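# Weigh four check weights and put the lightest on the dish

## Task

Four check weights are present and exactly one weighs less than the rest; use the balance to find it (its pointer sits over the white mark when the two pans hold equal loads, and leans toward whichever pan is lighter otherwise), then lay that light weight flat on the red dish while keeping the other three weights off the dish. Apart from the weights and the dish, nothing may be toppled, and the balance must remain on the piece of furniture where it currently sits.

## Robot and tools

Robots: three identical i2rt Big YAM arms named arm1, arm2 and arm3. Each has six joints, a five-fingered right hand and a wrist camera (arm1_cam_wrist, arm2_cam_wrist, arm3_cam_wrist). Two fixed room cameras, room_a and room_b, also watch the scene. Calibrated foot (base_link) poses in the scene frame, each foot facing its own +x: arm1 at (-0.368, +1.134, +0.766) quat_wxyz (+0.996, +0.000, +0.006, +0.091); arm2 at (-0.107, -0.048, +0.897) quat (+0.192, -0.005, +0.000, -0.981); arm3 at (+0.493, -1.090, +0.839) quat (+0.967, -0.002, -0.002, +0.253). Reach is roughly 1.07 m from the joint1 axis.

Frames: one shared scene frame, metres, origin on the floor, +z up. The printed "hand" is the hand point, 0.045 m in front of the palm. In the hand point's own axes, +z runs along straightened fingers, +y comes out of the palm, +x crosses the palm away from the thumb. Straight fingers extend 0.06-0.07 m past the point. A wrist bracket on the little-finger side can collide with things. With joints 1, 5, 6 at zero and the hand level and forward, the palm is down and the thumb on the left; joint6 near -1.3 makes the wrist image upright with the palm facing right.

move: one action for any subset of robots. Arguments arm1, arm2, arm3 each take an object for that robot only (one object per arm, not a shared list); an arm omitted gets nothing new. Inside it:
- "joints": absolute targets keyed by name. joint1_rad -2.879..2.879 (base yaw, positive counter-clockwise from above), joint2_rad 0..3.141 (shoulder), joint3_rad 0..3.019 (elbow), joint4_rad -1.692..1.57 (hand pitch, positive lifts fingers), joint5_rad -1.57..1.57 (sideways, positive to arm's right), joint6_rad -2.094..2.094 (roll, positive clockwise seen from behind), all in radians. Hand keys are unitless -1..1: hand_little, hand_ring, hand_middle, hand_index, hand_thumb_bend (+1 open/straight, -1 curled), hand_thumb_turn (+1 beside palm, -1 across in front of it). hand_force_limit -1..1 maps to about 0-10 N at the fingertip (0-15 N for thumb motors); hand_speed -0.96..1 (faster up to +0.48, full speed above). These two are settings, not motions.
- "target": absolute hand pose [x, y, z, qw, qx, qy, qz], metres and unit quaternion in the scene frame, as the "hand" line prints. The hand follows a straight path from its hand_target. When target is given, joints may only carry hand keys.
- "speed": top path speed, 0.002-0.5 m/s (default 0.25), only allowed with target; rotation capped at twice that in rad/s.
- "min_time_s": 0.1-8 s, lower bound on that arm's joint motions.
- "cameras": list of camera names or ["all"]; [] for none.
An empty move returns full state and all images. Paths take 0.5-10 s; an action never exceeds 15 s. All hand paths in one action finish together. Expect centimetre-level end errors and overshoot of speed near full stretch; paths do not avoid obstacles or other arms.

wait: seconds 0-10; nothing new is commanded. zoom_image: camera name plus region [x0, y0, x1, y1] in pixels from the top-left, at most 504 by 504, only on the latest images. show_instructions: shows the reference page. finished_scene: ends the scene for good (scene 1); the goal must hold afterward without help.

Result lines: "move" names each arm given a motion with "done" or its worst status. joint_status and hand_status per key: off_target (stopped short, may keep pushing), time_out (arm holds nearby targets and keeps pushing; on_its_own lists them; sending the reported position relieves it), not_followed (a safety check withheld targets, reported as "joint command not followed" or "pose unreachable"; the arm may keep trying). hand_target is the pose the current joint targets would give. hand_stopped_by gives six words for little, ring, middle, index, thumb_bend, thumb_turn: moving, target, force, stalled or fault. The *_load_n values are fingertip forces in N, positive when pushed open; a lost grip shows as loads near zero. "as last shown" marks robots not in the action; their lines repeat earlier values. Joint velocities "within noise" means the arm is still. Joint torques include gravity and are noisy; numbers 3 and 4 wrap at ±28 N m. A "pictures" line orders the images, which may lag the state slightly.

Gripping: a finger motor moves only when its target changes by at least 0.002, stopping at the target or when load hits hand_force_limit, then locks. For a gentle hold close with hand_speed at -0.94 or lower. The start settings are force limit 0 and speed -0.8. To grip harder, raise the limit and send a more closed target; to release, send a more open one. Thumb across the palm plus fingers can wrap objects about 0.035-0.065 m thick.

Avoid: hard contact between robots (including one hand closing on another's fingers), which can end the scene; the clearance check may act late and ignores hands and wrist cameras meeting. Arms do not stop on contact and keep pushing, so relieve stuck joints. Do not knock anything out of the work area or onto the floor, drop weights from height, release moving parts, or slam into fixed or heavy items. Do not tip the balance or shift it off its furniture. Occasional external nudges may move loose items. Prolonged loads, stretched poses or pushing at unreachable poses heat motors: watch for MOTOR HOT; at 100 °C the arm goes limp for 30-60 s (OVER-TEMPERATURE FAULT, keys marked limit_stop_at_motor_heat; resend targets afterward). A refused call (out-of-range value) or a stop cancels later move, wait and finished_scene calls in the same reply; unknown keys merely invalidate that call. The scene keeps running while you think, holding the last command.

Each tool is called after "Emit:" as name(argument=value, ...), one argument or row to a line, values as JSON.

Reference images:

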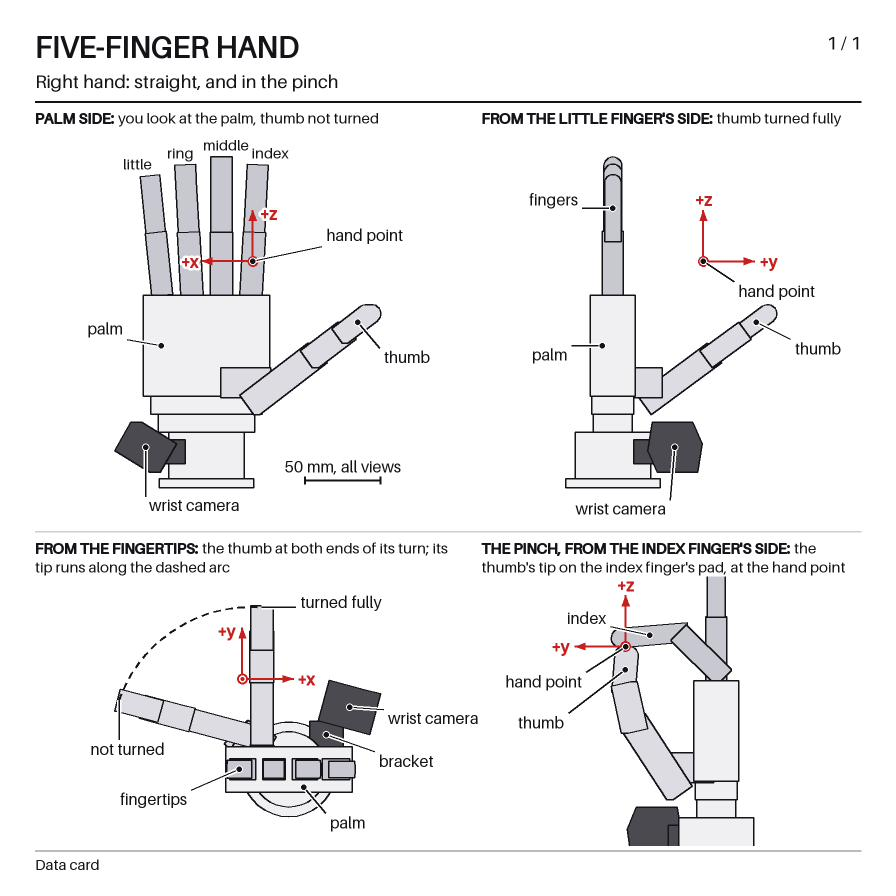

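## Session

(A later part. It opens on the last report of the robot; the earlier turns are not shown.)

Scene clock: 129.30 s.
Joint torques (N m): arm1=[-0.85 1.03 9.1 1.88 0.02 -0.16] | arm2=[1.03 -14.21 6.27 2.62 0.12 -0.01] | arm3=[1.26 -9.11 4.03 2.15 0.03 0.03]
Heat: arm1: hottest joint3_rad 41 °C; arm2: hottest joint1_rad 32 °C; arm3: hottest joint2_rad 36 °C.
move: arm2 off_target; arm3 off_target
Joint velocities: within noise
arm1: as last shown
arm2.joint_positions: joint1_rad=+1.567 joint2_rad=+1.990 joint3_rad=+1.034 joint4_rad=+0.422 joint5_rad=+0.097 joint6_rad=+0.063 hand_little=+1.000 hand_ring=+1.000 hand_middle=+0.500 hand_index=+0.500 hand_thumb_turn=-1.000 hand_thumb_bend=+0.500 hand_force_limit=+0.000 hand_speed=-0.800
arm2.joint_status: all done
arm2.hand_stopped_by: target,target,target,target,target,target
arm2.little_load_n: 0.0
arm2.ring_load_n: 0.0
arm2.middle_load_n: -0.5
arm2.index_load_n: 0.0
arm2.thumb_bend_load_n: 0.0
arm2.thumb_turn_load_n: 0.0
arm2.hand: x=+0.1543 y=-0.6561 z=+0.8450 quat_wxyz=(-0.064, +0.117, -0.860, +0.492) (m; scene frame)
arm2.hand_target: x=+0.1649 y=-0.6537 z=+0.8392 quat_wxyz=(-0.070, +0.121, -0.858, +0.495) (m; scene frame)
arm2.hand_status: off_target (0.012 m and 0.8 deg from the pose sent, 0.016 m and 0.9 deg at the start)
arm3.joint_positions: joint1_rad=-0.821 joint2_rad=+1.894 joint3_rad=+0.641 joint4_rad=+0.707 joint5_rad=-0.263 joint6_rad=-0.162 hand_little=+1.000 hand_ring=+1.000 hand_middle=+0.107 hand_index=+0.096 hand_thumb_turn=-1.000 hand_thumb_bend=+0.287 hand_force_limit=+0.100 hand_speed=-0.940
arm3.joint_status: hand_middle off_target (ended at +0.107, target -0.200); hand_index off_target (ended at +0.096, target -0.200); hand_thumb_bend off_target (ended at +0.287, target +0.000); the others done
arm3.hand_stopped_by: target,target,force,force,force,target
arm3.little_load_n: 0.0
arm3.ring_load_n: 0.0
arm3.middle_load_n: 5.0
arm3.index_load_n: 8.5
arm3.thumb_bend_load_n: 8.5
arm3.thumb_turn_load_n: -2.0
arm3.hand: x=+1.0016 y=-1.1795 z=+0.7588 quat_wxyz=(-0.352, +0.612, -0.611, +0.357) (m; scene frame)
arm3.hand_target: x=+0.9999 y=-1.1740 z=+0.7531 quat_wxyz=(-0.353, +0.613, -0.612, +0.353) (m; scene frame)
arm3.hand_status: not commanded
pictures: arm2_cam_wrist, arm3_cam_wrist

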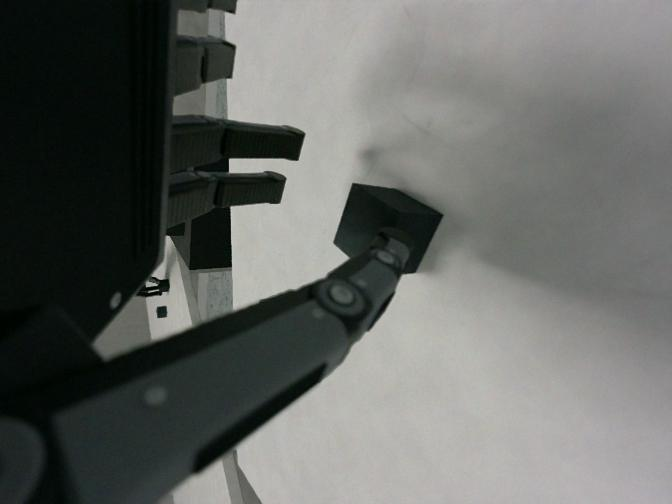

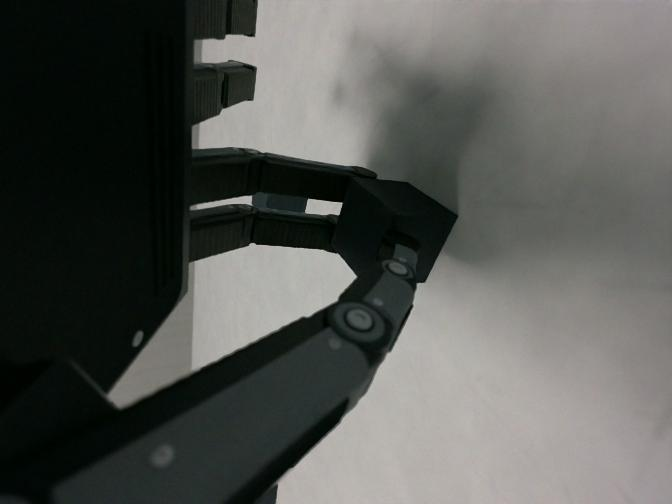

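Emit:
move(
  arm2={"target":[0.166,-0.656,0.832,0.0696,-0.1205,0.8575,-0.4951],"speed":0.06},
  arm3={"target":[1.000,-1.174,0.83,0.3536,-0.6124,0.6124,-0.3536],"speed":0.1},
  cameras=["arm2_cam_wrist","arm3_cam_wrist"],
)

Emit:
zoom_image(
  camera="arm2_cam_wrist",
  region=[280, 130, 520, 330],
)

Scene clock: 131.40 s.
Joint torques (N m): arm1=[-0.85 1.08 9.1 1.87 0.02 -0.16] | arm2=[1.03 -14.45 6.71 2.61 0.12 -0.01] | arm3=[1.2 -10.29 7.2 1.5 -0.03 0.03]
Heat: arm1: hottest joint3_rad 41 °C; arm2: hottest joint1_rad 32 °C; arm3: hottest joint2_rad 36 °C.
move: arm2 off_target; arm3 off_target
Joint velocities: within noise
arm1: as last shown
arm2.joint_positions: joint1_rad=+1.567 joint2_rad=+2.008 joint3_rad=+1.034 joint4_rad=+0.435 joint5_rad=+0.097 joint6_rad=+0.063 hand_little=+1.000 hand_ring=+1.000 hand_middle=+0.500 hand_index=+0.500 hand_thumb_turn=-1.000 hand_thumb_bend=+0.500 hand_force_limit=+0.000 hand_speed=-0.800
arm2.joint_status: not commanded
arm2.hand_stopped_by: target,target,target,target,target,target
arm2.little_load_n: 0.0
arm2.ring_load_n: 0.0
arm2.middle_load_n: 0.0
arm2.index_load_n: 0.0
arm2.thumb_bend_load_n: 0.0
arm2.thumb_turn_load_n: 0.0
arm2.hand: x=+0.1538 y=-0.6552 z=+0.8358 quat_wxyz=(-0.063, +0.118, -0.861, +0.490) (m; scene frame)
arm2.hand_target: x=+0.1658 y=-0.6557 z=+0.8322 quat_wxyz=(-0.070, +0.121, -0.858, +0.495) (m; scene frame)
arm2.hand_status: off_target (0.013 m and 1.1 deg from the pose sent, 0.017 m and 0.8 deg at the start)
arm3.joint_positions: joint1_rad=-0.821 joint2_rad=+1.679 joint3_rad=+0.626 joint4_rad=+0.468 joint5_rad=-0.262 joint6_rad=-0.162 hand_little=+1.000 hand_ring=+1.000 hand_middle=+0.107 hand_index=+0.096 hand_thumb_turn=-1.000 hand_thumb_bend=+0.287 hand_force_limit=+0.100 hand_speed=-0.940
arm3.joint_status: not commanded
arm3.hand_stopped_by: target,target,force,force,force,target
arm3.little_load_n: 0.0
arm3.ring_load_n: 0.0
arm3.middle_load_n: 5.0
arm3.index_load_n: 8.0
arm3.thumb_bend_load_n: 8.5
arm3.thumb_turn_load_n: -2.0
arm3.hand: x=+0.9876 y=-1.1752 z=+0.8137 quat_wxyz=(-0.344, +0.617, -0.620, +0.342) (m; scene frame)
arm3.hand_target: x=+0.9998 y=-1.1738 z=+0.8302 quat_wxyz=(-0.354, +0.612, -0.612, +0.354) (m; scene frame)
arm3.hand_status: off_target (0.021 m and 2.0 deg from the pose sent, 0.071 m and 0.5 deg at the start)
pictures: arm2_cam_wrist, arm3_cam_wrist

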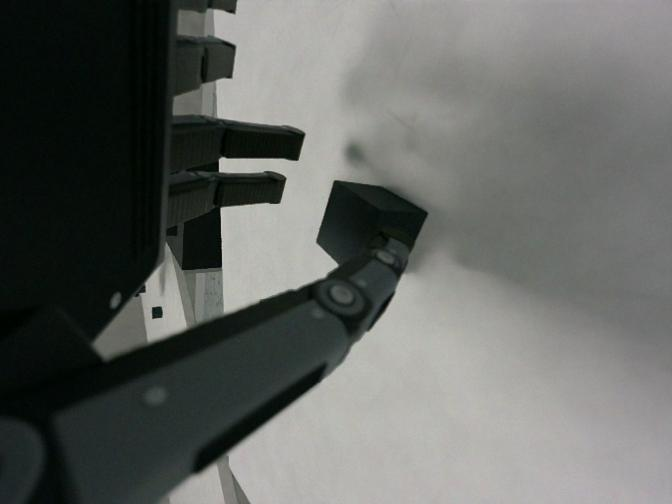

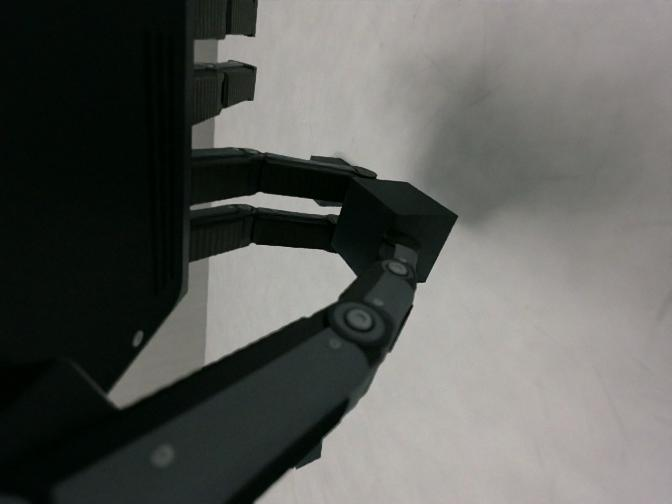

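Scaled by 2.100.

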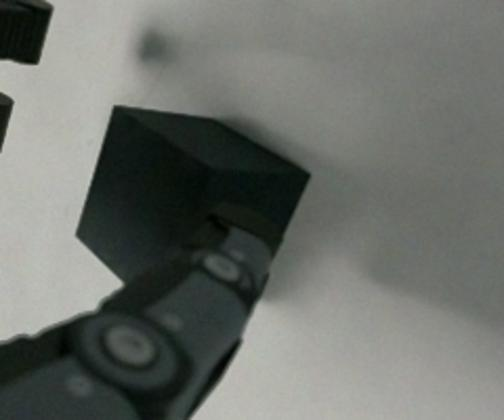

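Emit:
move(
  arm2={"target":[0.166,-0.656,0.846,0.0696,-0.1205,0.8575,-0.4951],"speed":0.06},
  arm3={"target":[0.95,-1.15,1.0,0.3536,-0.6124,0.6124,-0.3536],"speed":0.2},
  cameras=["arm2_cam_wrist"],
)

Emit:
zoom_image(
  camera="arm2_cam_wrist",
  region=[280, 130, 520, 330],
)

Scene clock: 136.03 s.
Joint torques (N m): arm1=[-0.85 1.03 9.1 1.87 0.02 -0.16] | arm2=[1.14 -16.5 6.76 1.51 0.11 -0.02] | arm3=[1.26 -6.18 14.02 1.46 -0.03 0.06]
Heat: arm1: hottest joint3_rad 41 °C; arm2: hottest joint1_rad 32 °C; arm3: hottest joint2_rad 36 °C.
move: arm2 off_target; arm3 off_target
Joint velocities: within noise
arm1: as last shown
arm2.joint_positions: joint1_rad=+1.567 joint2_rad=+2.008 joint3_rad=+1.034 joint4_rad=+0.435 joint5_rad=+0.097 joint6_rad=+0.063 hand_little=+1.000 hand_ring=+1.000 hand_middle=+0.500 hand_index=+0.500 hand_thumb_turn=-1.000 hand_thumb_bend=+0.500 hand_force_limit=+0.000 hand_speed=-0.800
arm2.joint_status: not commanded
arm2.hand_stopped_by: target,target,target,target,target,target
arm2.little_load_n: 0.0
arm2.ring_load_n: 0.0
arm2.middle_load_n: 0.0
arm2.index_load_n: 0.0
arm2.thumb_bend_load_n: 0.0
arm2.thumb_turn_load_n: 0.0
arm2.hand: x=+0.1538 y=-0.6552 z=+0.8358 quat_wxyz=(-0.063, +0.118, -0.861, +0.490) (m; scene frame)
arm2.hand_target: x=+0.1659 y=-0.6559 z=+0.8460 quat_wxyz=(-0.070, +0.121, -0.858, +0.495) (m; scene frame)
arm2.hand_status: off_target (0.016 m and 1.1 deg from the pose sent, 0.016 m and 1.1 deg at the start)
arm3.joint_positions: joint1_rad=-0.799 joint2_rad=+1.139 joint3_rad=+0.644 joint4_rad=-0.131 joint5_rad=-0.243 joint6_rad=-0.152 hand_little=+1.000 hand_ring=+1.000 hand_middle=+0.107 hand_index=+0.096 hand_thumb_turn=-1.000 hand_thumb_bend=+0.287 hand_force_limit=+0.100 hand_speed=-0.940
arm3.joint_status: not commanded
arm3.hand_stopped_by: target,target,force,force,force,target
arm3.little_load_n: 0.0
arm3.ring_load_n: 0.0
arm3.middle_load_n: 5.0
arm3.index_load_n: 8.5
arm3.thumb_bend_load_n: 8.5
arm3.thumb_turn_load_n: -2.0
arm3.hand: x=+0.9254 y=-1.1478 z=+0.9597 quat_wxyz=(-0.334, +0.622, -0.628, +0.326) (m; scene frame)
arm3.hand_target: x=+0.9476 y=-1.1495 z=+1.0004 quat_wxyz=(-0.354, +0.612, -0.612, +0.354) (m; scene frame)
arm3.hand_status: off_target (0.047 m and 4.4 deg from the pose sent, 0.192 m and 2.0 deg at the start)
pictures: arm2_cam_wrist

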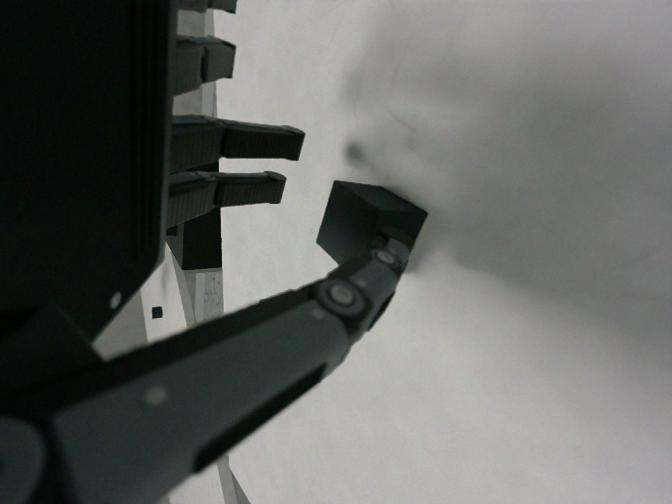

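Scaled by 2.100.

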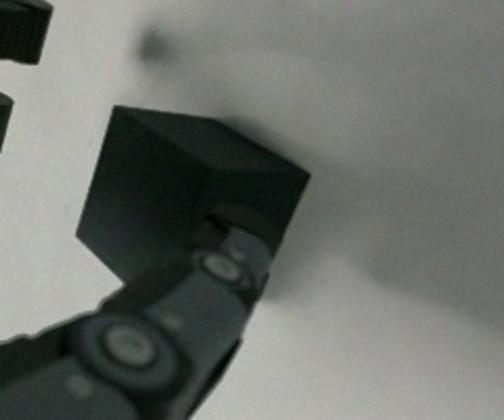

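Emit:
move(
  arm2={"target":[0.166,-0.658,0.858,0.0696,-0.1205,0.8575,-0.4951],"speed":0.06},
  cameras=["arm2_cam_wrist"],
)

Emit:
zoom_image(
  camera="arm2_cam_wrist",
  region=[280, 130, 520, 330],
)

Scene clock: 137.23 s.
Joint torques (N m): arm1=[-0.85 1.03 9.1 1.88 0.02 -0.16] | arm2=[0.91 -16.38 7.41 1.22 0.06 -0.02] | arm3=[1.32 -6.12 14.01 1.44 -0.03 0.05]
Heat: arm1: hottest joint3_rad 41 °C; arm2: hottest joint1_rad 32 °C; arm3: hottest joint2_rad 36 °C.
move: arm2 off_target
Joint velocities: within noise
arm1, arm3: as last shown
arm2.joint_positions: joint1_rad=+1.567 joint2_rad=+1.982 joint3_rad=+1.034 joint4_rad=+0.411 joint5_rad=+0.097 joint6_rad=+0.063 hand_little=+1.000 hand_ring=+1.000 hand_middle=+0.500 hand_index=+0.500 hand_thumb_turn=-1.000 hand_thumb_bend=+0.500 hand_force_limit=+0.000 hand_speed=-0.800
arm2.joint_status: not commanded
arm2.hand_stopped_by: target,target,target,target,target,target
arm2.little_load_n: 0.0
arm2.ring_load_n: 0.0
arm2.middle_load_n: 0.0
arm2.index_load_n: 0.0
arm2.thumb_bend_load_n: 0.0
arm2.thumb_turn_load_n: 0.0
arm2.hand: x=+0.1540 y=-0.6555 z=+0.8476 quat_wxyz=(-0.064, +0.118, -0.861, +0.491) (m; scene frame)
arm2.hand_target: x=+0.1659 y=-0.6578 z=+0.8580 quat_wxyz=(-0.070, +0.121, -0.858, +0.495) (m; scene frame)
arm2.hand_status: off_target (0.016 m and 1.0 deg from the pose sent, 0.026 m and 1.1 deg at the start)
arm3.index_load_n: 8.0
arm3.hand: x=+0.9253 y=-1.1478 z=+0.9597 quat_wxyz=(-0.334, +0.622, -0.628, +0.326) (m; scene frame)
arm3.hand_target: x=+0.9475 y=-1.1495 z=+1.0004 quat_wxyz=(-0.354, +0.612, -0.612, +0.353) (m; scene frame)
pictures: arm2_cam_wrist

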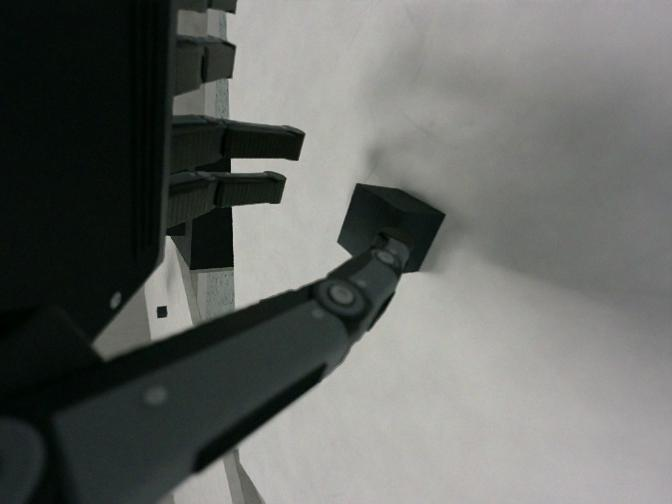

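Scaled by 2.100.

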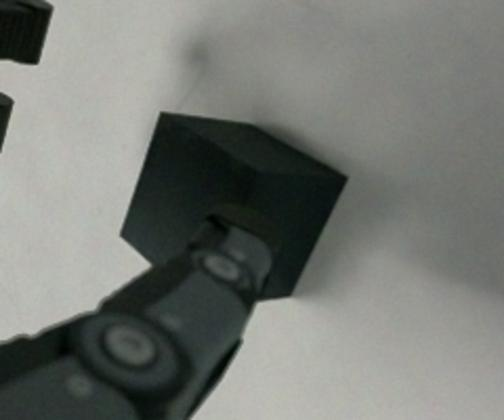

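Emit:
move(
  arm2={"target":[0.167,-0.656,0.838,0.0696,-0.1205,0.8575,-0.4951],"speed":0.06},
  cameras=["arm2_cam_wrist"],
)

Emit:
zoom_image(
  camera="arm2_cam_wrist",
  region=[280, 130, 520, 330],
)

Scene clock: 138.70 s.
Joint torques (N m): arm1=[-0.85 1.08 9.1 1.88 0.02 -0.16] | arm2=[1.03 -14.21 6.78 2.62 0.13 -0.01] | arm3=[1.32 -6.24 14 1.47 -0.03 0.05]
Heat: arm1: hottest joint3_rad 41 °C; arm2: hottest joint1_rad 32 °C; arm3: hottest joint2_rad 36 °C.
move: arm2 off_target
Joint velocities: within noise
arm1.joint_positions: joint1_rad=+0.016 joint2_rad=+0.646 joint3_rad=+1.391 joint4_rad=-1.155 joint5_rad=+0.081 joint6_rad=-1.344 hand_little=+1.000 hand_ring=+1.000 hand_middle=+1.000 hand_index=+1.000 hand_thumb_turn=+1.000 hand_thumb_bend=+1.000 hand_force_limit=+0.000 hand_speed=-0.800
arm1.joint_status: not commanded
arm1.hand_stopped_by: target,target,target,target,target,target
arm1.little_load_n: 0.0
arm1.ring_load_n: 0.0
arm1.middle_load_n: 0.0
arm1.index_load_n: 0.0
arm1.thumb_bend_load_n: 0.0
arm1.thumb_turn_load_n: 0.0
arm1.hand: x=-0.0882 y=+1.1205 z=+1.2896 quat_wxyz=(-0.082, +0.839, -0.034, +0.538) (m; scene frame)
arm1.hand_target: x=-0.0899 y=+1.1201 z=+1.2992 quat_wxyz=(-0.084, +0.833, -0.035, +0.546) (m; scene frame)
arm1.hand_status: not commanded
arm2.joint_positions: joint1_rad=+1.569 joint2_rad=+1.997 joint3_rad=+1.034 joint4_rad=+0.420 joint5_rad=+0.099 joint6_rad=+0.064 hand_little=+1.000 hand_ring=+1.000 hand_middle=+0.500 hand_index=+0.500 hand_thumb_turn=-1.000 hand_thumb_bend=+0.500 hand_force_limit=+0.000 hand_speed=-0.800
arm2.joint_status: not commanded
arm2.hand_stopped_by: target,target,target,target,target,target
arm2.little_load_n: 0.0
arm2.ring_load_n: 0.0
arm2.middle_load_n: 0.0
arm2.index_load_n: 0.0
arm2.thumb_bend_load_n: 0.0
arm2.thumb_turn_load_n: 0.0
arm2.hand: x=+0.1545 y=-0.6543 z=+0.8402 quat_wxyz=(-0.063, +0.118, -0.862, +0.489) (m; scene frame)
arm2.hand_target: x=+0.1668 y=-0.6557 z=+0.8382 quat_wxyz=(-0.070, +0.120, -0.858, +0.495) (m; scene frame)
arm2.hand_status: off_target (0.013 m and 1.2 deg from the pose sent, 0.016 m and 1.0 deg at the start)
arm3: as last shown
pictures: arm2_cam_wrist

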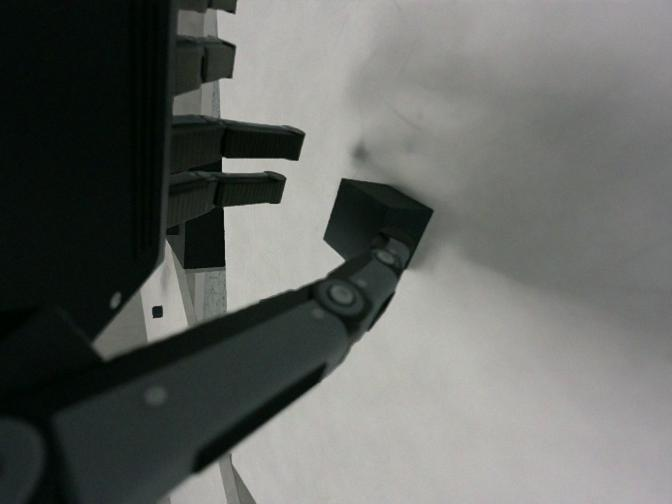

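Scaled by 2.100.

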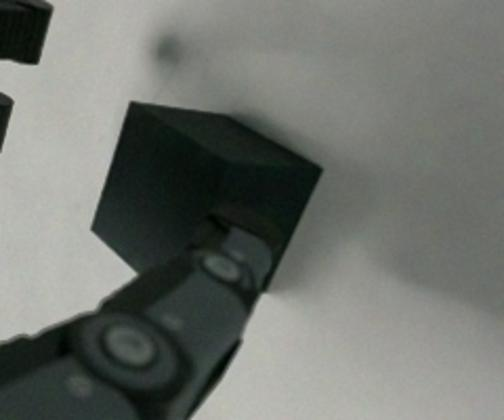

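Emit:
move(
  arm2={"joints":{"hand_index":-0.2,"hand_middle":-0.2,"hand_thumb_bend":0.0,"hand_force_limit":0.1,"hand_speed":-0.94}},
  cameras=["arm2_cam_wrist"],
)

Emit:
zoom_image(
  camera="arm2_cam_wrist",
  region=[280, 130, 520, 330],
)

Scene clock: 145.37 s.
Joint torques (N m): arm1=[-0.85 1.08 9.1 1.87 0.02 -0.16] | arm2=[0.97 -14.33 6.93 2.36 0.09 -0.02] | arm3=[1.26 -6.24 14.01 1.46 -0.03 0.06]
Heat: arm1: hottest joint3_rad 41 °C; arm2: hottest joint1_rad 32 °C; arm3: hottest joint3_rad 37 °C.
move: arm2 done
Joint velocities: within noise
arm1, arm3: as last shown
arm2.joint_positions: joint1_rad=+1.569 joint2_rad=+1.997 joint3_rad=+1.034 joint4_rad=+0.427 joint5_rad=+0.099 joint6_rad=+0.065 hand_little=+1.000 hand_ring=+1.000 hand_middle=-0.200 hand_index=-0.200 hand_thumb_turn=-1.000 hand_thumb_bend=+0.000 hand_force_limit=+0.100 hand_speed=-0.940
arm2.joint_status: all done
arm2.hand_stopped_by: target,target,target,target,target,target
arm2.little_load_n: 0.0
arm2.ring_load_n: 0.0
arm2.middle_load_n: 0.5
arm2.index_load_n: 0.0
arm2.thumb_bend_load_n: 0.0
arm2.thumb_turn_load_n: 0.0
arm2.hand: x=+0.1549 y=-0.6555 z=+0.8415 quat_wxyz=(-0.064, +0.117, -0.861, +0.492) (m; scene frame)
arm2.hand_target: x=+0.1668 y=-0.6557 z=+0.8383 quat_wxyz=(-0.070, +0.121, -0.858, +0.495) (m; scene frame)
arm2.hand_status: not commanded
pictures: arm2_cam_wrist

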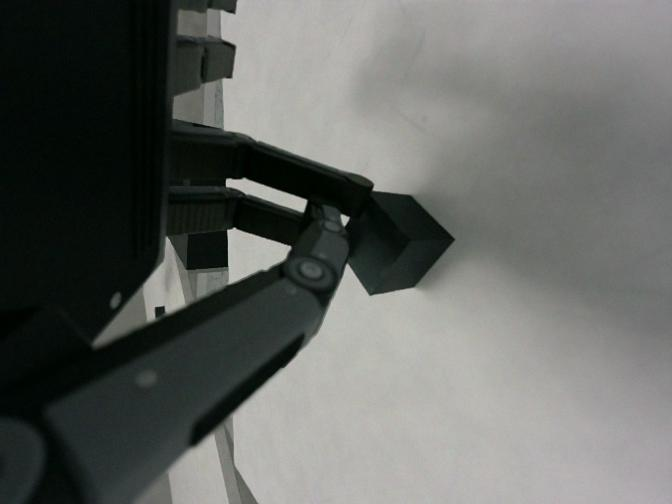

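Scaled by 2.100.

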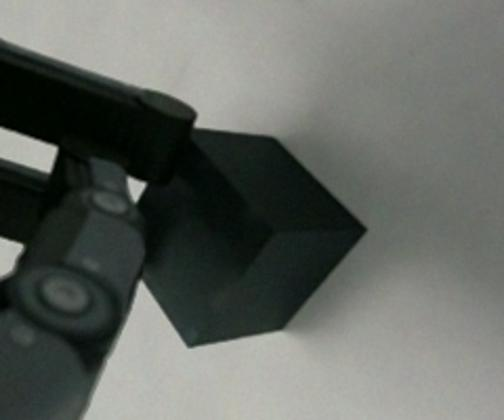

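Emit:
move(
  arm2={"joints":{"hand_index":0.5,"hand_middle":0.5,"hand_thumb_bend":0.5,"hand_speed":-0.7}},
  cameras=[],
)

Emit:
move(
  arm2={"target":[0.150,-0.645,0.89,0.0875,-0.1515,0.8524,-0.4924],"speed":0.1},
  cameras=["arm2_cam_wrist"],
)

Emit:
zoom_image(
  camera="arm2_cam_wrist",
  region=[280, 130, 520, 330],
)

Scene clock: 148.20 s.
Joint torques (N m): arm1=[-0.85 1.08 9.1 1.88 0.02 -0.16] | arm2=[1.14 -14.51 6.83 2.36 0.08 -0.03] | arm3=[1.26 -6.12 14.01 1.44 -0.03 0.06]
Heat: arm1: hottest joint3_rad 41 °C; arm2: hottest joint1_rad 32 °C; arm3: hottest joint3_rad 38 °C.
move: arm2 done
Joint velocities: within noise
arm1, arm3: as last shown
arm1.thumb_bend_load_n: 0.5
arm2.joint_positions: joint1_rad=+1.569 joint2_rad=+1.998 joint3_rad=+1.034 joint4_rad=+0.427 joint5_rad=+0.099 joint6_rad=+0.065 hand_little=+1.000 hand_ring=+1.000 hand_middle=+0.500 hand_index=+0.500 hand_thumb_turn=-1.000 hand_thumb_bend=+0.500 hand_force_limit=+0.100 hand_speed=-0.700
arm2.joint_status: all done
arm2.hand_stopped_by: target,target,target,target,target,target
arm2.little_load_n: 0.0
arm2.ring_load_n: 0.0
arm2.middle_load_n: 0.0
arm2.index_load_n: 0.0
arm2.thumb_bend_load_n: 0.0
arm2.thumb_turn_load_n: 0.0
arm2.hand: x=+0.1549 y=-0.6554 z=+0.8410 quat_wxyz=(-0.064, +0.117, -0.861, +0.491) (m; scene frame)
arm2.hand_target: x=+0.1668 y=-0.6557 z=+0.8382 quat_wxyz=(-0.070, +0.120, -0.858, +0.495) (m; scene frame)
arm2.hand_status: not commanded
pictures: none
No camera images: "cameras" was empty.

Scene clock: 149.57 s.
Joint torques (N m): arm1=[-0.91 1.03 9.1 1.88 0.02 -0.16] | arm2=[-1.2 -14.86 6.8 1.28 -0.08 -0.17] | arm3=[1.32 -6.18 14.01 1.47 -0.03 0.06]
Heat: arm1: hottest joint3_rad 41 °C; arm2: hottest joint1_rad 32 °C; arm3: hottest joint3_rad 38 °C.
move: arm2 done
Joint velocities: within noise
arm1, arm3: as last shown
arm1.thumb_bend_load_n: 0.0
arm2.joint_positions: joint1_rad=+1.557 joint2_rad=+1.877 joint3_rad=+1.005 joint4_rad=+0.362 joint5_rad=+0.003 joint6_rad=+0.020 hand_little=+1.000 hand_ring=+1.000 hand_middle=+0.500 hand_index=+0.500 hand_thumb_turn=-1.000 hand_thumb_bend=+0.500 hand_force_limit=+0.100 hand_speed=-0.700
arm2.joint_status: not commanded
arm2.hand_stopped_by: target,target,target,target,target,target
arm2.little_load_n: 0.0
arm2.ring_load_n: 0.0
arm2.middle_load_n: 0.0
arm2.index_load_n: 0.0
arm2.thumb_bend_load_n: 0.0
arm2.thumb_turn_load_n: 0.0
arm2.hand: x=+0.1597 y=-0.6435 z=+0.8918 quat_wxyz=(-0.093, +0.154, -0.849, +0.497) (m; scene frame)
arm2.hand_target: x=+0.1500 y=-0.6450 z=+0.8902 quat_wxyz=(-0.088, +0.151, -0.852, +0.493) (m; scene frame)
arm2.hand_status: done (0.010 m and 0.9 deg from the pose sent, 0.050 m and 4.9 deg at the start)
pictures: arm2_cam_wrist

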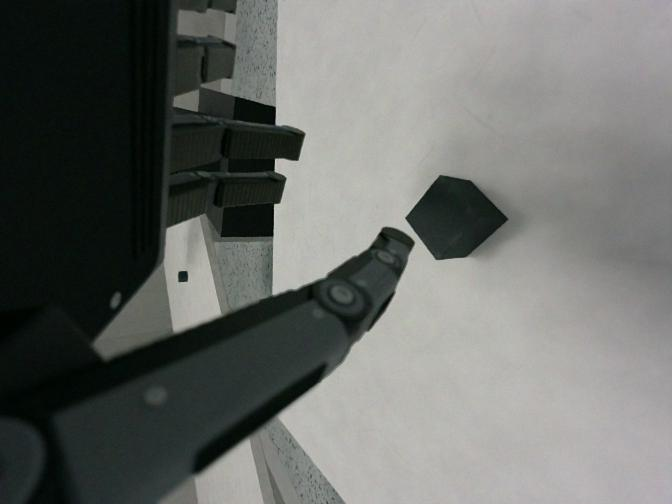

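Scaled by 2.100.

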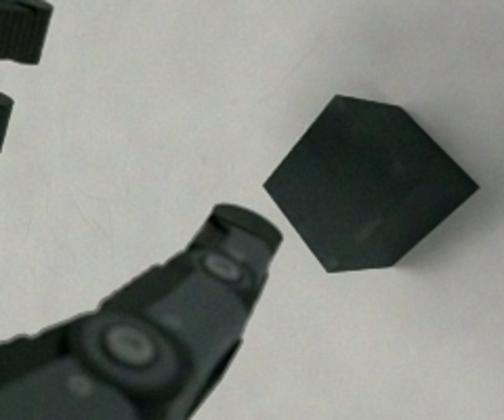

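Emit:
move(
  arm2={"target":[0.147,-0.640,0.858,0.0305,-0.0529,0.8644,-0.4991],"speed":0.1},
  cameras=["arm2_cam_wrist","room_b"],
)

Emit:
zoom_image(
  camera="arm2_cam_wrist",
  region=[280, 130, 520, 330],
)

Emit:
zoom_image(
  camera="room_b",
  region=[230, 220, 330, 320],
)

Scene clock: 152.57 s.
Joint torques (N m): arm1=[-0.85 1.03 9.1 1.88 0.02 -0.16] | arm2=[0.97 -13.27 6.26 2.55 0.21 -0.01] | arm3=[1.2 -6.24 14.01 1.44 -0.03 0.06]
Heat: arm1: hottest joint3_rad 41 °C; arm2: hottest joint1_rad 32 °C; arm3: hottest joint3_rad 39 °C.
move: arm2 off_target
Joint velocities: within noise
arm1, arm3: as last shown
arm2.joint_positions: joint1_rad=+1.590 joint2_rad=+1.912 joint3_rad=+0.975 joint4_rad=+0.387 joint5_rad=+0.251 joint6_rad=+0.155 hand_little=+1.000 hand_ring=+1.000 hand_middle=+0.500 hand_index=+0.500 hand_thumb_turn=-1.000 hand_thumb_bend=+0.500 hand_force_limit=+0.100 hand_speed=-0.700
arm2.joint_status: not commanded
arm2.hand_stopped_by: target,target,target,target,target,target
arm2.little_load_n: 0.0
arm2.ring_load_n: 0.0
arm2.middle_load_n: 0.0
arm2.index_load_n: 0.0
arm2.thumb_bend_load_n: -0.5
arm2.thumb_turn_load_n: 0.0
arm2.hand: x=+0.1374 y=-0.6419 z=+0.8641 quat_wxyz=(-0.025, +0.051, -0.866, +0.497) (m; scene frame)
arm2.hand_target: x=+0.1469 y=-0.6397 z=+0.8582 quat_wxyz=(-0.031, +0.053, -0.864, +0.499) (m; scene frame)
arm2.hand_status: off_target (0.012 m and 0.8 deg from the pose sent, 0.036 m and 13.7 deg at the start)
pictures: arm2_cam_wrist, room_b

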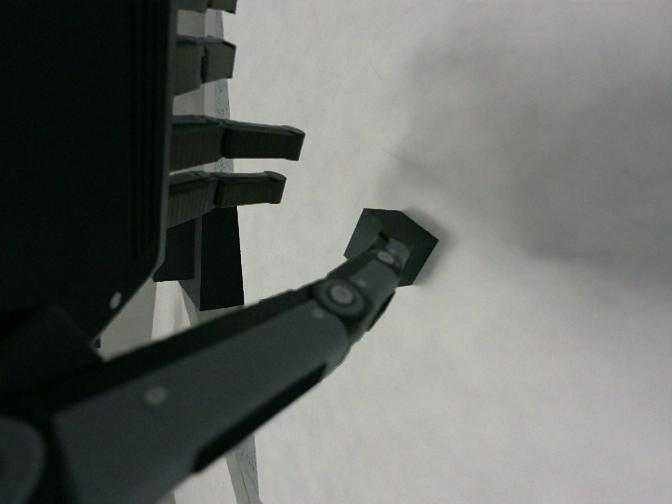

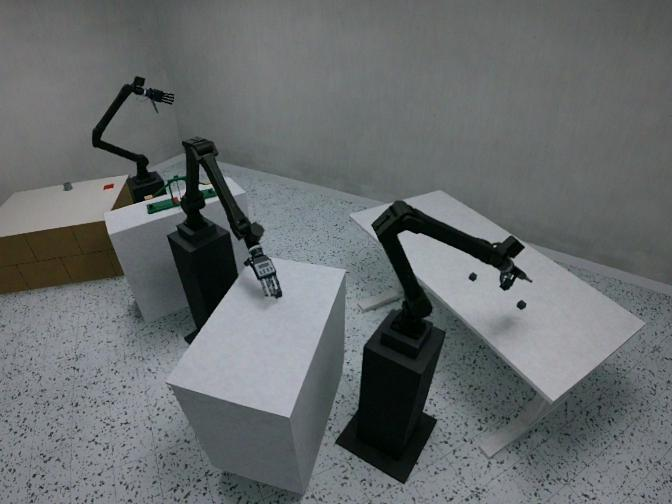

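Scaled by 2.100.

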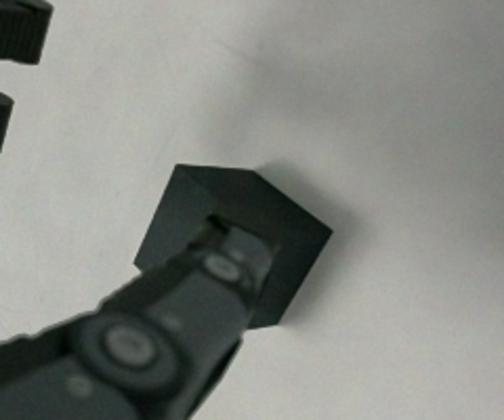

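Scaled by 5.040.

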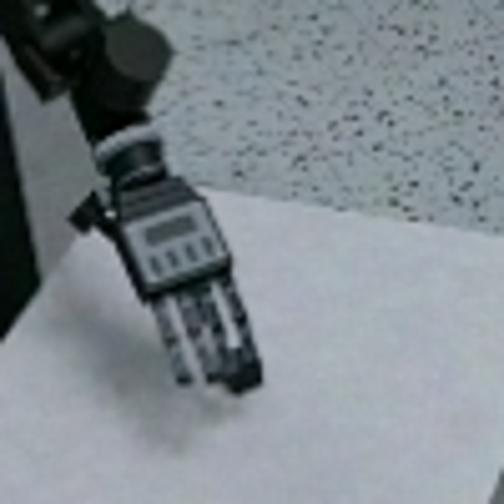

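Emit:
move(
  arm2={"target":[0.164,-0.629,0.838,0.0305,-0.0529,0.8644,-0.4991],"speed":0.08},
  cameras=["arm2_cam_wrist"],
)

Emit:
zoom_image(
  camera="arm2_cam_wrist",
  region=[280, 130, 520, 330],
)

Scene clock: 154.47 s.
Joint torques (N m): arm1=[-0.85 1.03 9.1 1.88 0.02 -0.16] | arm2=[0.79 -13.98 5.93 2.55 0.22 -0.01] | arm3=[1.32 -6.18 14.02 1.47 -0.03 0.06]
Heat: arm1: hottest joint3_rad 41 °C; arm2: hottest joint1_rad 32 °C; arm3: hottest joint3_rad 39 °C.
move: arm2 done
Joint velocities: within noise
arm1, arm3: as last shown
arm2.joint_positions: joint1_rad=+1.633 joint2_rad=+1.957 joint3_rad=+0.965 joint4_rad=+0.432 joint5_rad=+0.285 joint6_rad=+0.177 hand_little=+1.000 hand_ring=+1.000 hand_middle=+0.500 hand_index=+0.500 hand_thumb_turn=-1.000 hand_thumb_bend=+0.500 hand_force_limit=+0.100 hand_speed=-0.700
arm2.joint_status: not commanded
arm2.hand_stopped_by: target,target,target,target,target,target
arm2.little_load_n: 0.0
arm2.ring_load_n: 0.0
arm2.middle_load_n: 0.0
arm2.index_load_n: 0.0
arm2.thumb_bend_load_n: 0.0
arm2.thumb_turn_load_n: 0.0
arm2.hand: x=+0.1552 y=-0.6299 z=+0.8419 quat_wxyz=(-0.025, +0.052, -0.867, +0.495) (m; scene frame)
arm2.hand_target: x=+0.1638 y=-0.6288 z=+0.8380 quat_wxyz=(-0.030, +0.053, -0.865, +0.499) (m; scene frame)
arm2.hand_status: done (0.010 m and 0.9 deg from the pose sent, 0.040 m and 0.8 deg at the start)
arm3.ring_load_n: -0.5
pictures: arm2_cam_wrist

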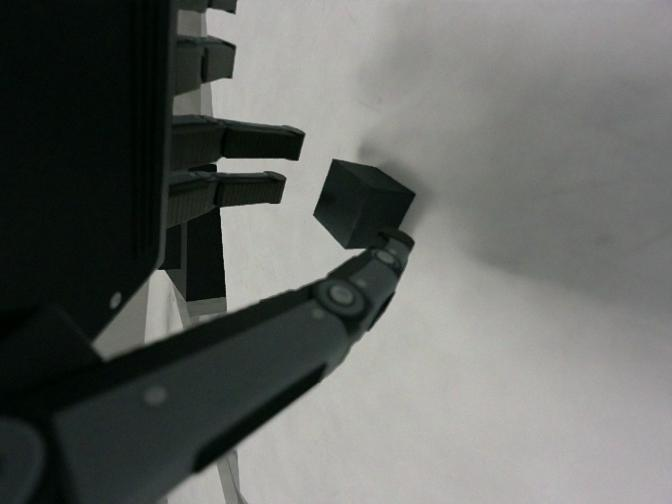

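Scaled by 2.100.

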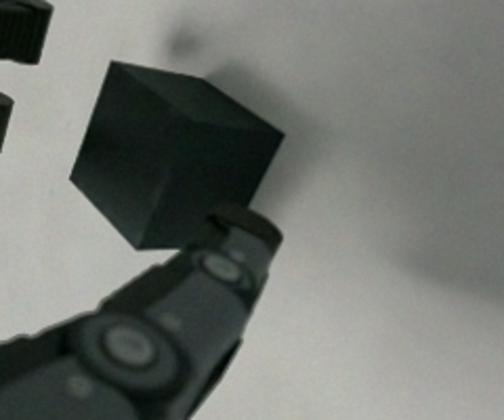

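Emit:
move(
  arm2={"target":[0.166,-0.642,0.823,0.0305,-0.0529,0.8644,-0.4991],"speed":0.06},
  cameras=["arm2_cam_wrist"],
)

Emit:
zoom_image(
  camera="arm2_cam_wrist",
  region=[280, 130, 520, 330],
)

Scene clock: 156.27 s.
Joint torques (N m): arm1=[-0.91 1.08 9.1 1.88 0.02 -0.16] | arm2=[0.32 -14.15 7.98 2.51 0.07 -0.04] | arm3=[1.26 -6.18 14.01 1.44 -0.03 0.05]
Heat: arm1: hottest joint3_rad 41 °C; arm2: hottest joint1_rad 32 °C; arm3: hottest joint3_rad 39 °C.
move: arm2 off_target
Joint velocities: within noise
arm1: as last shown
arm2.joint_positions: joint1_rad=+1.633 joint2_rad=+2.012 joint3_rad=+0.973 joint4_rad=+0.449 joint5_rad=+0.283 joint6_rad=+0.178 hand_little=+1.000 hand_ring=+1.000 hand_middle=+0.500 hand_index=+0.500 hand_thumb_turn=-1.000 hand_thumb_bend=+0.500 hand_force_limit=+0.100 hand_speed=-0.700
arm2.joint_status: not commanded
arm2.hand_stopped_by: target,target,target,target,target,target
arm2.little_load_n: 0.0
arm2.ring_load_n: 0.0
arm2.middle_load_n: 0.0
arm2.index_load_n: 0.0
arm2.thumb_bend_load_n: 0.0
arm2.thumb_turn_load_n: 0.0
arm2.hand: x=+0.1538 y=-0.6268 z=+0.8147 quat_wxyz=(-0.021, +0.055, -0.874, +0.483) (m; scene frame)
arm2.hand_target: x=+0.1657 y=-0.6412 z=+0.8235 quat_wxyz=(-0.031, +0.053, -0.864, +0.499) (m; scene frame)
arm2.hand_status: off_target (0.021 m and 2.4 deg from the pose sent, 0.025 m and 0.9 deg at the start)
arm3.joint_positions: joint1_rad=-0.799 joint2_rad=+1.139 joint3_rad=+0.644 joint4_rad=-0.131 joint5_rad=-0.243 joint6_rad=-0.152 hand_little=+1.000 hand_ring=+1.000 hand_middle=+0.107 hand_index=+0.096 hand_thumb_turn=-1.000 hand_thumb_bend=+0.287 hand_force_limit=+0.100 hand_speed=-0.940
arm3.joint_status: not commanded
arm3.hand_stopped_by: target,target,force,force,force,target
arm3.little_load_n: 0.0
arm3.ring_load_n: 0.0
arm3.middle_load_n: 5.0
arm3.index_load_n: 8.0
arm3.thumb_bend_load_n: 8.5
arm3.thumb_turn_load_n: -2.0
arm3.hand: x=+0.9253 y=-1.1478 z=+0.9597 quat_wxyz=(-0.334, +0.622, -0.628, +0.326) (m; scene frame)
arm3.hand_target: x=+0.9475 y=-1.1495 z=+1.0004 quat_wxyz=(-0.354, +0.612, -0.612, +0.353) (m; scene frame)
arm3.hand_status: not commanded
pictures: arm2_cam_wrist

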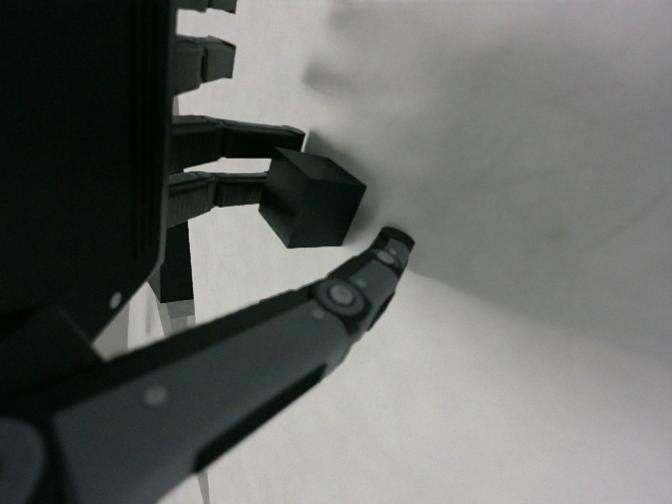

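Scaled by 2.100.

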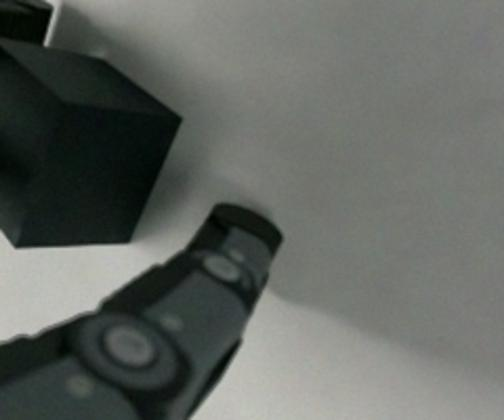

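Emit:
move(
  arm2={"target":[0.168,-0.654,0.839,0.0305,-0.0529,0.8644,-0.4991],"speed":0.06},
  cameras=["arm2_cam_wrist"],
)

Emit:
zoom_image(
  camera="arm2_cam_wrist",
  region=[280, 130, 520, 330],
)

Scene clock: 158.50 s.
Joint torques (N m): arm1=[-0.85 1.03 9.11 1.87 0.02 -0.16] | arm2=[0.03 -15.62 8.35 1.24 0.03 -0.08] | arm3=[1.32 -6.18 14.01 1.46 -0.03 0.06]
Heat: arm1: hottest joint3_rad 42 °C; arm2: hottest joint1_rad 32 °C; arm3: hottest joint3_rad 40 °C.
move: arm2 off_target
Joint velocities: within noise
arm1, arm3: as last shown
arm2.joint_positions: joint1_rad=+1.633 joint2_rad=+2.012 joint3_rad=+1.008 joint4_rad=+0.432 joint5_rad=+0.278 joint6_rad=+0.178 hand_little=+1.000 hand_ring=+1.000 hand_middle=+0.500 hand_index=+0.500 hand_thumb_turn=-1.000 hand_thumb_bend=+0.500 hand_force_limit=+0.100 hand_speed=-0.700
arm2.joint_status: not commanded
arm2.hand_stopped_by: target,target,target,target,target,target
arm2.little_load_n: 0.0
arm2.ring_load_n: 0.0
arm2.middle_load_n: 0.0
arm2.index_load_n: 0.0
arm2.thumb_bend_load_n: 0.0
arm2.thumb_turn_load_n: 0.0
arm2.hand: x=+0.1615 y=-0.6399 z=+0.8253 quat_wxyz=(-0.026, +0.054, -0.870, +0.490) (m; scene frame)
arm2.hand_target: x=+0.1677 y=-0.6535 z=+0.8392 quat_wxyz=(-0.030, +0.053, -0.864, +0.499) (m; scene frame)
arm2.hand_status: off_target (0.021 m and 1.3 deg from the pose sent, 0.039 m and 2.4 deg at the start)
pictures: arm2_cam_wrist

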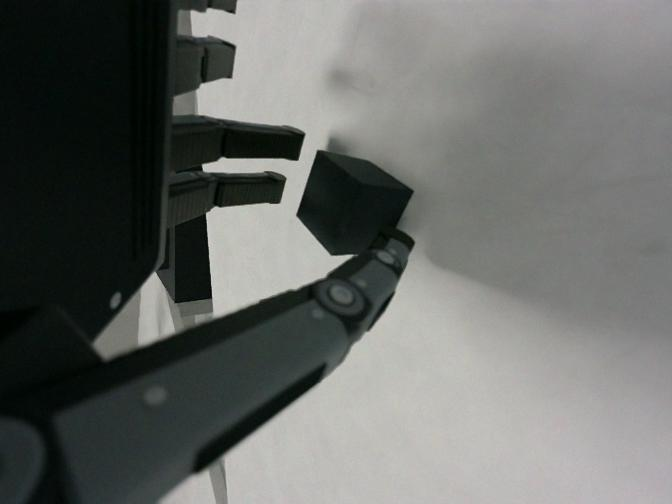

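Scaled by 2.100.

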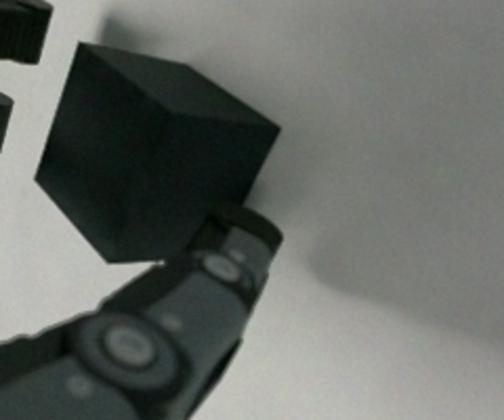

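Emit:
move(
  arm2={"joints":{"hand_index":-0.1,"hand_middle":-0.1,"hand_thumb_bend":0.1,"hand_force_limit":0.1,"hand_speed":-0.94}},
  cameras=["arm2_cam_wrist"],
)

Emit:
zoom_image(
  camera="arm2_cam_wrist",
  region=[240, 110, 480, 310],
)

Scene clock: 161.80 s.
Joint torques (N m): arm1=[-0.85 1.03 9.1 1.88 0.02 -0.16] | arm2=[-0.32 -15.79 8.32 1.16 0.07 -0.08] | arm3=[1.26 -6.24 14.01 1.46 -0.03 0.06]
Heat: arm1: hottest joint3_rad 42 °C; arm2: hottest joint1_rad 32 °C; arm3: hottest joint3_rad 40 °C.
move: arm2 off_target
Joint velocities: within noise
arm1.joint_positions: joint1_rad=+0.016 joint2_rad=+0.646 joint3_rad=+1.391 joint4_rad=-1.155 joint5_rad=+0.081 joint6_rad=-1.344 hand_little=+1.000 hand_ring=+1.000 hand_middle=+1.000 hand_index=+1.000 hand_thumb_turn=+1.000 hand_thumb_bend=+1.000 hand_force_limit=+0.000 hand_speed=-0.800
arm1.joint_status: not commanded
arm1.hand_stopped_by: target,target,target,target,target,target
arm1.little_load_n: 0.0
arm1.ring_load_n: 0.0
arm1.middle_load_n: 0.0
arm1.index_load_n: 0.0
arm1.thumb_bend_load_n: 0.0
arm1.thumb_turn_load_n: 0.0
arm1.hand: x=-0.0882 y=+1.1205 z=+1.2896 quat_wxyz=(-0.082, +0.839, -0.034, +0.538) (m; scene frame)
arm1.hand_target: x=-0.0899 y=+1.1201 z=+1.2992 quat_wxyz=(-0.084, +0.833, -0.035, +0.546) (m; scene frame)
arm1.hand_status: not commanded
arm2.joint_positions: joint1_rad=+1.633 joint2_rad=+2.012 joint3_rad=+1.008 joint4_rad=+0.432 joint5_rad=+0.277 joint6_rad=+0.178 hand_little=+1.000 hand_ring=+1.000 hand_middle=+0.108 hand_index=+0.096 hand_thumb_turn=-1.000 hand_thumb_bend=+0.292 hand_force_limit=+0.100 hand_speed=-0.940
arm2.joint_status: hand_middle off_target (ended at +0.108, target -0.100); hand_index off_target (ended at +0.096, target -0.100); hand_thumb_bend off_target (ended at +0.292, target +0.100); the others done
arm2.hand_stopped_by: target,target,force,force,force,target
arm2.little_load_n: 0.0
arm2.ring_load_n: 0.0
arm2.middle_load_n: 6.5
arm2.index_load_n: 5.5
arm2.thumb_bend_load_n: 7.5
arm2.thumb_turn_load_n: 0.0
arm2.hand: x=+0.1615 y=-0.6398 z=+0.8253 quat_wxyz=(-0.026, +0.055, -0.870, +0.490) (m; scene frame)
arm2.hand_target: x=+0.1677 y=-0.6535 z=+0.8392 quat_wxyz=(-0.030, +0.053, -0.864, +0.499) (m; scene frame)
arm2.hand_status: not commanded
arm3: as last shown
arm3.middle_load_n: 5.5
pictures: arm2_cam_wrist

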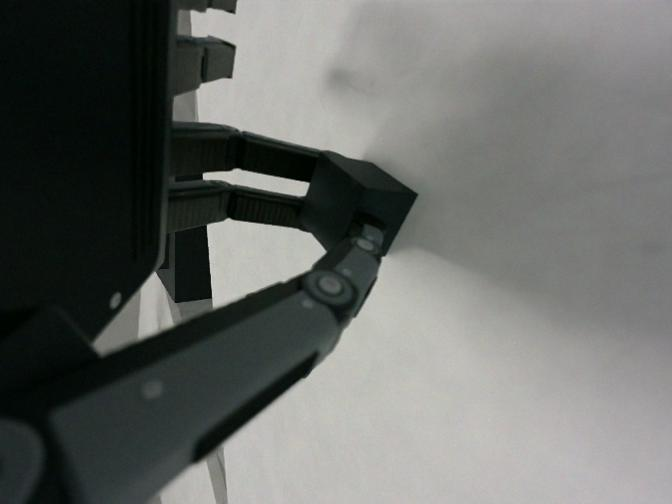

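Scaled by 2.100.

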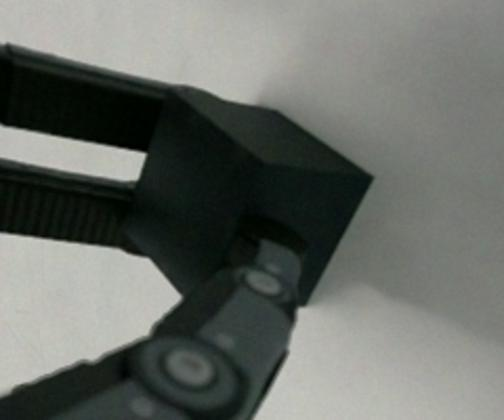

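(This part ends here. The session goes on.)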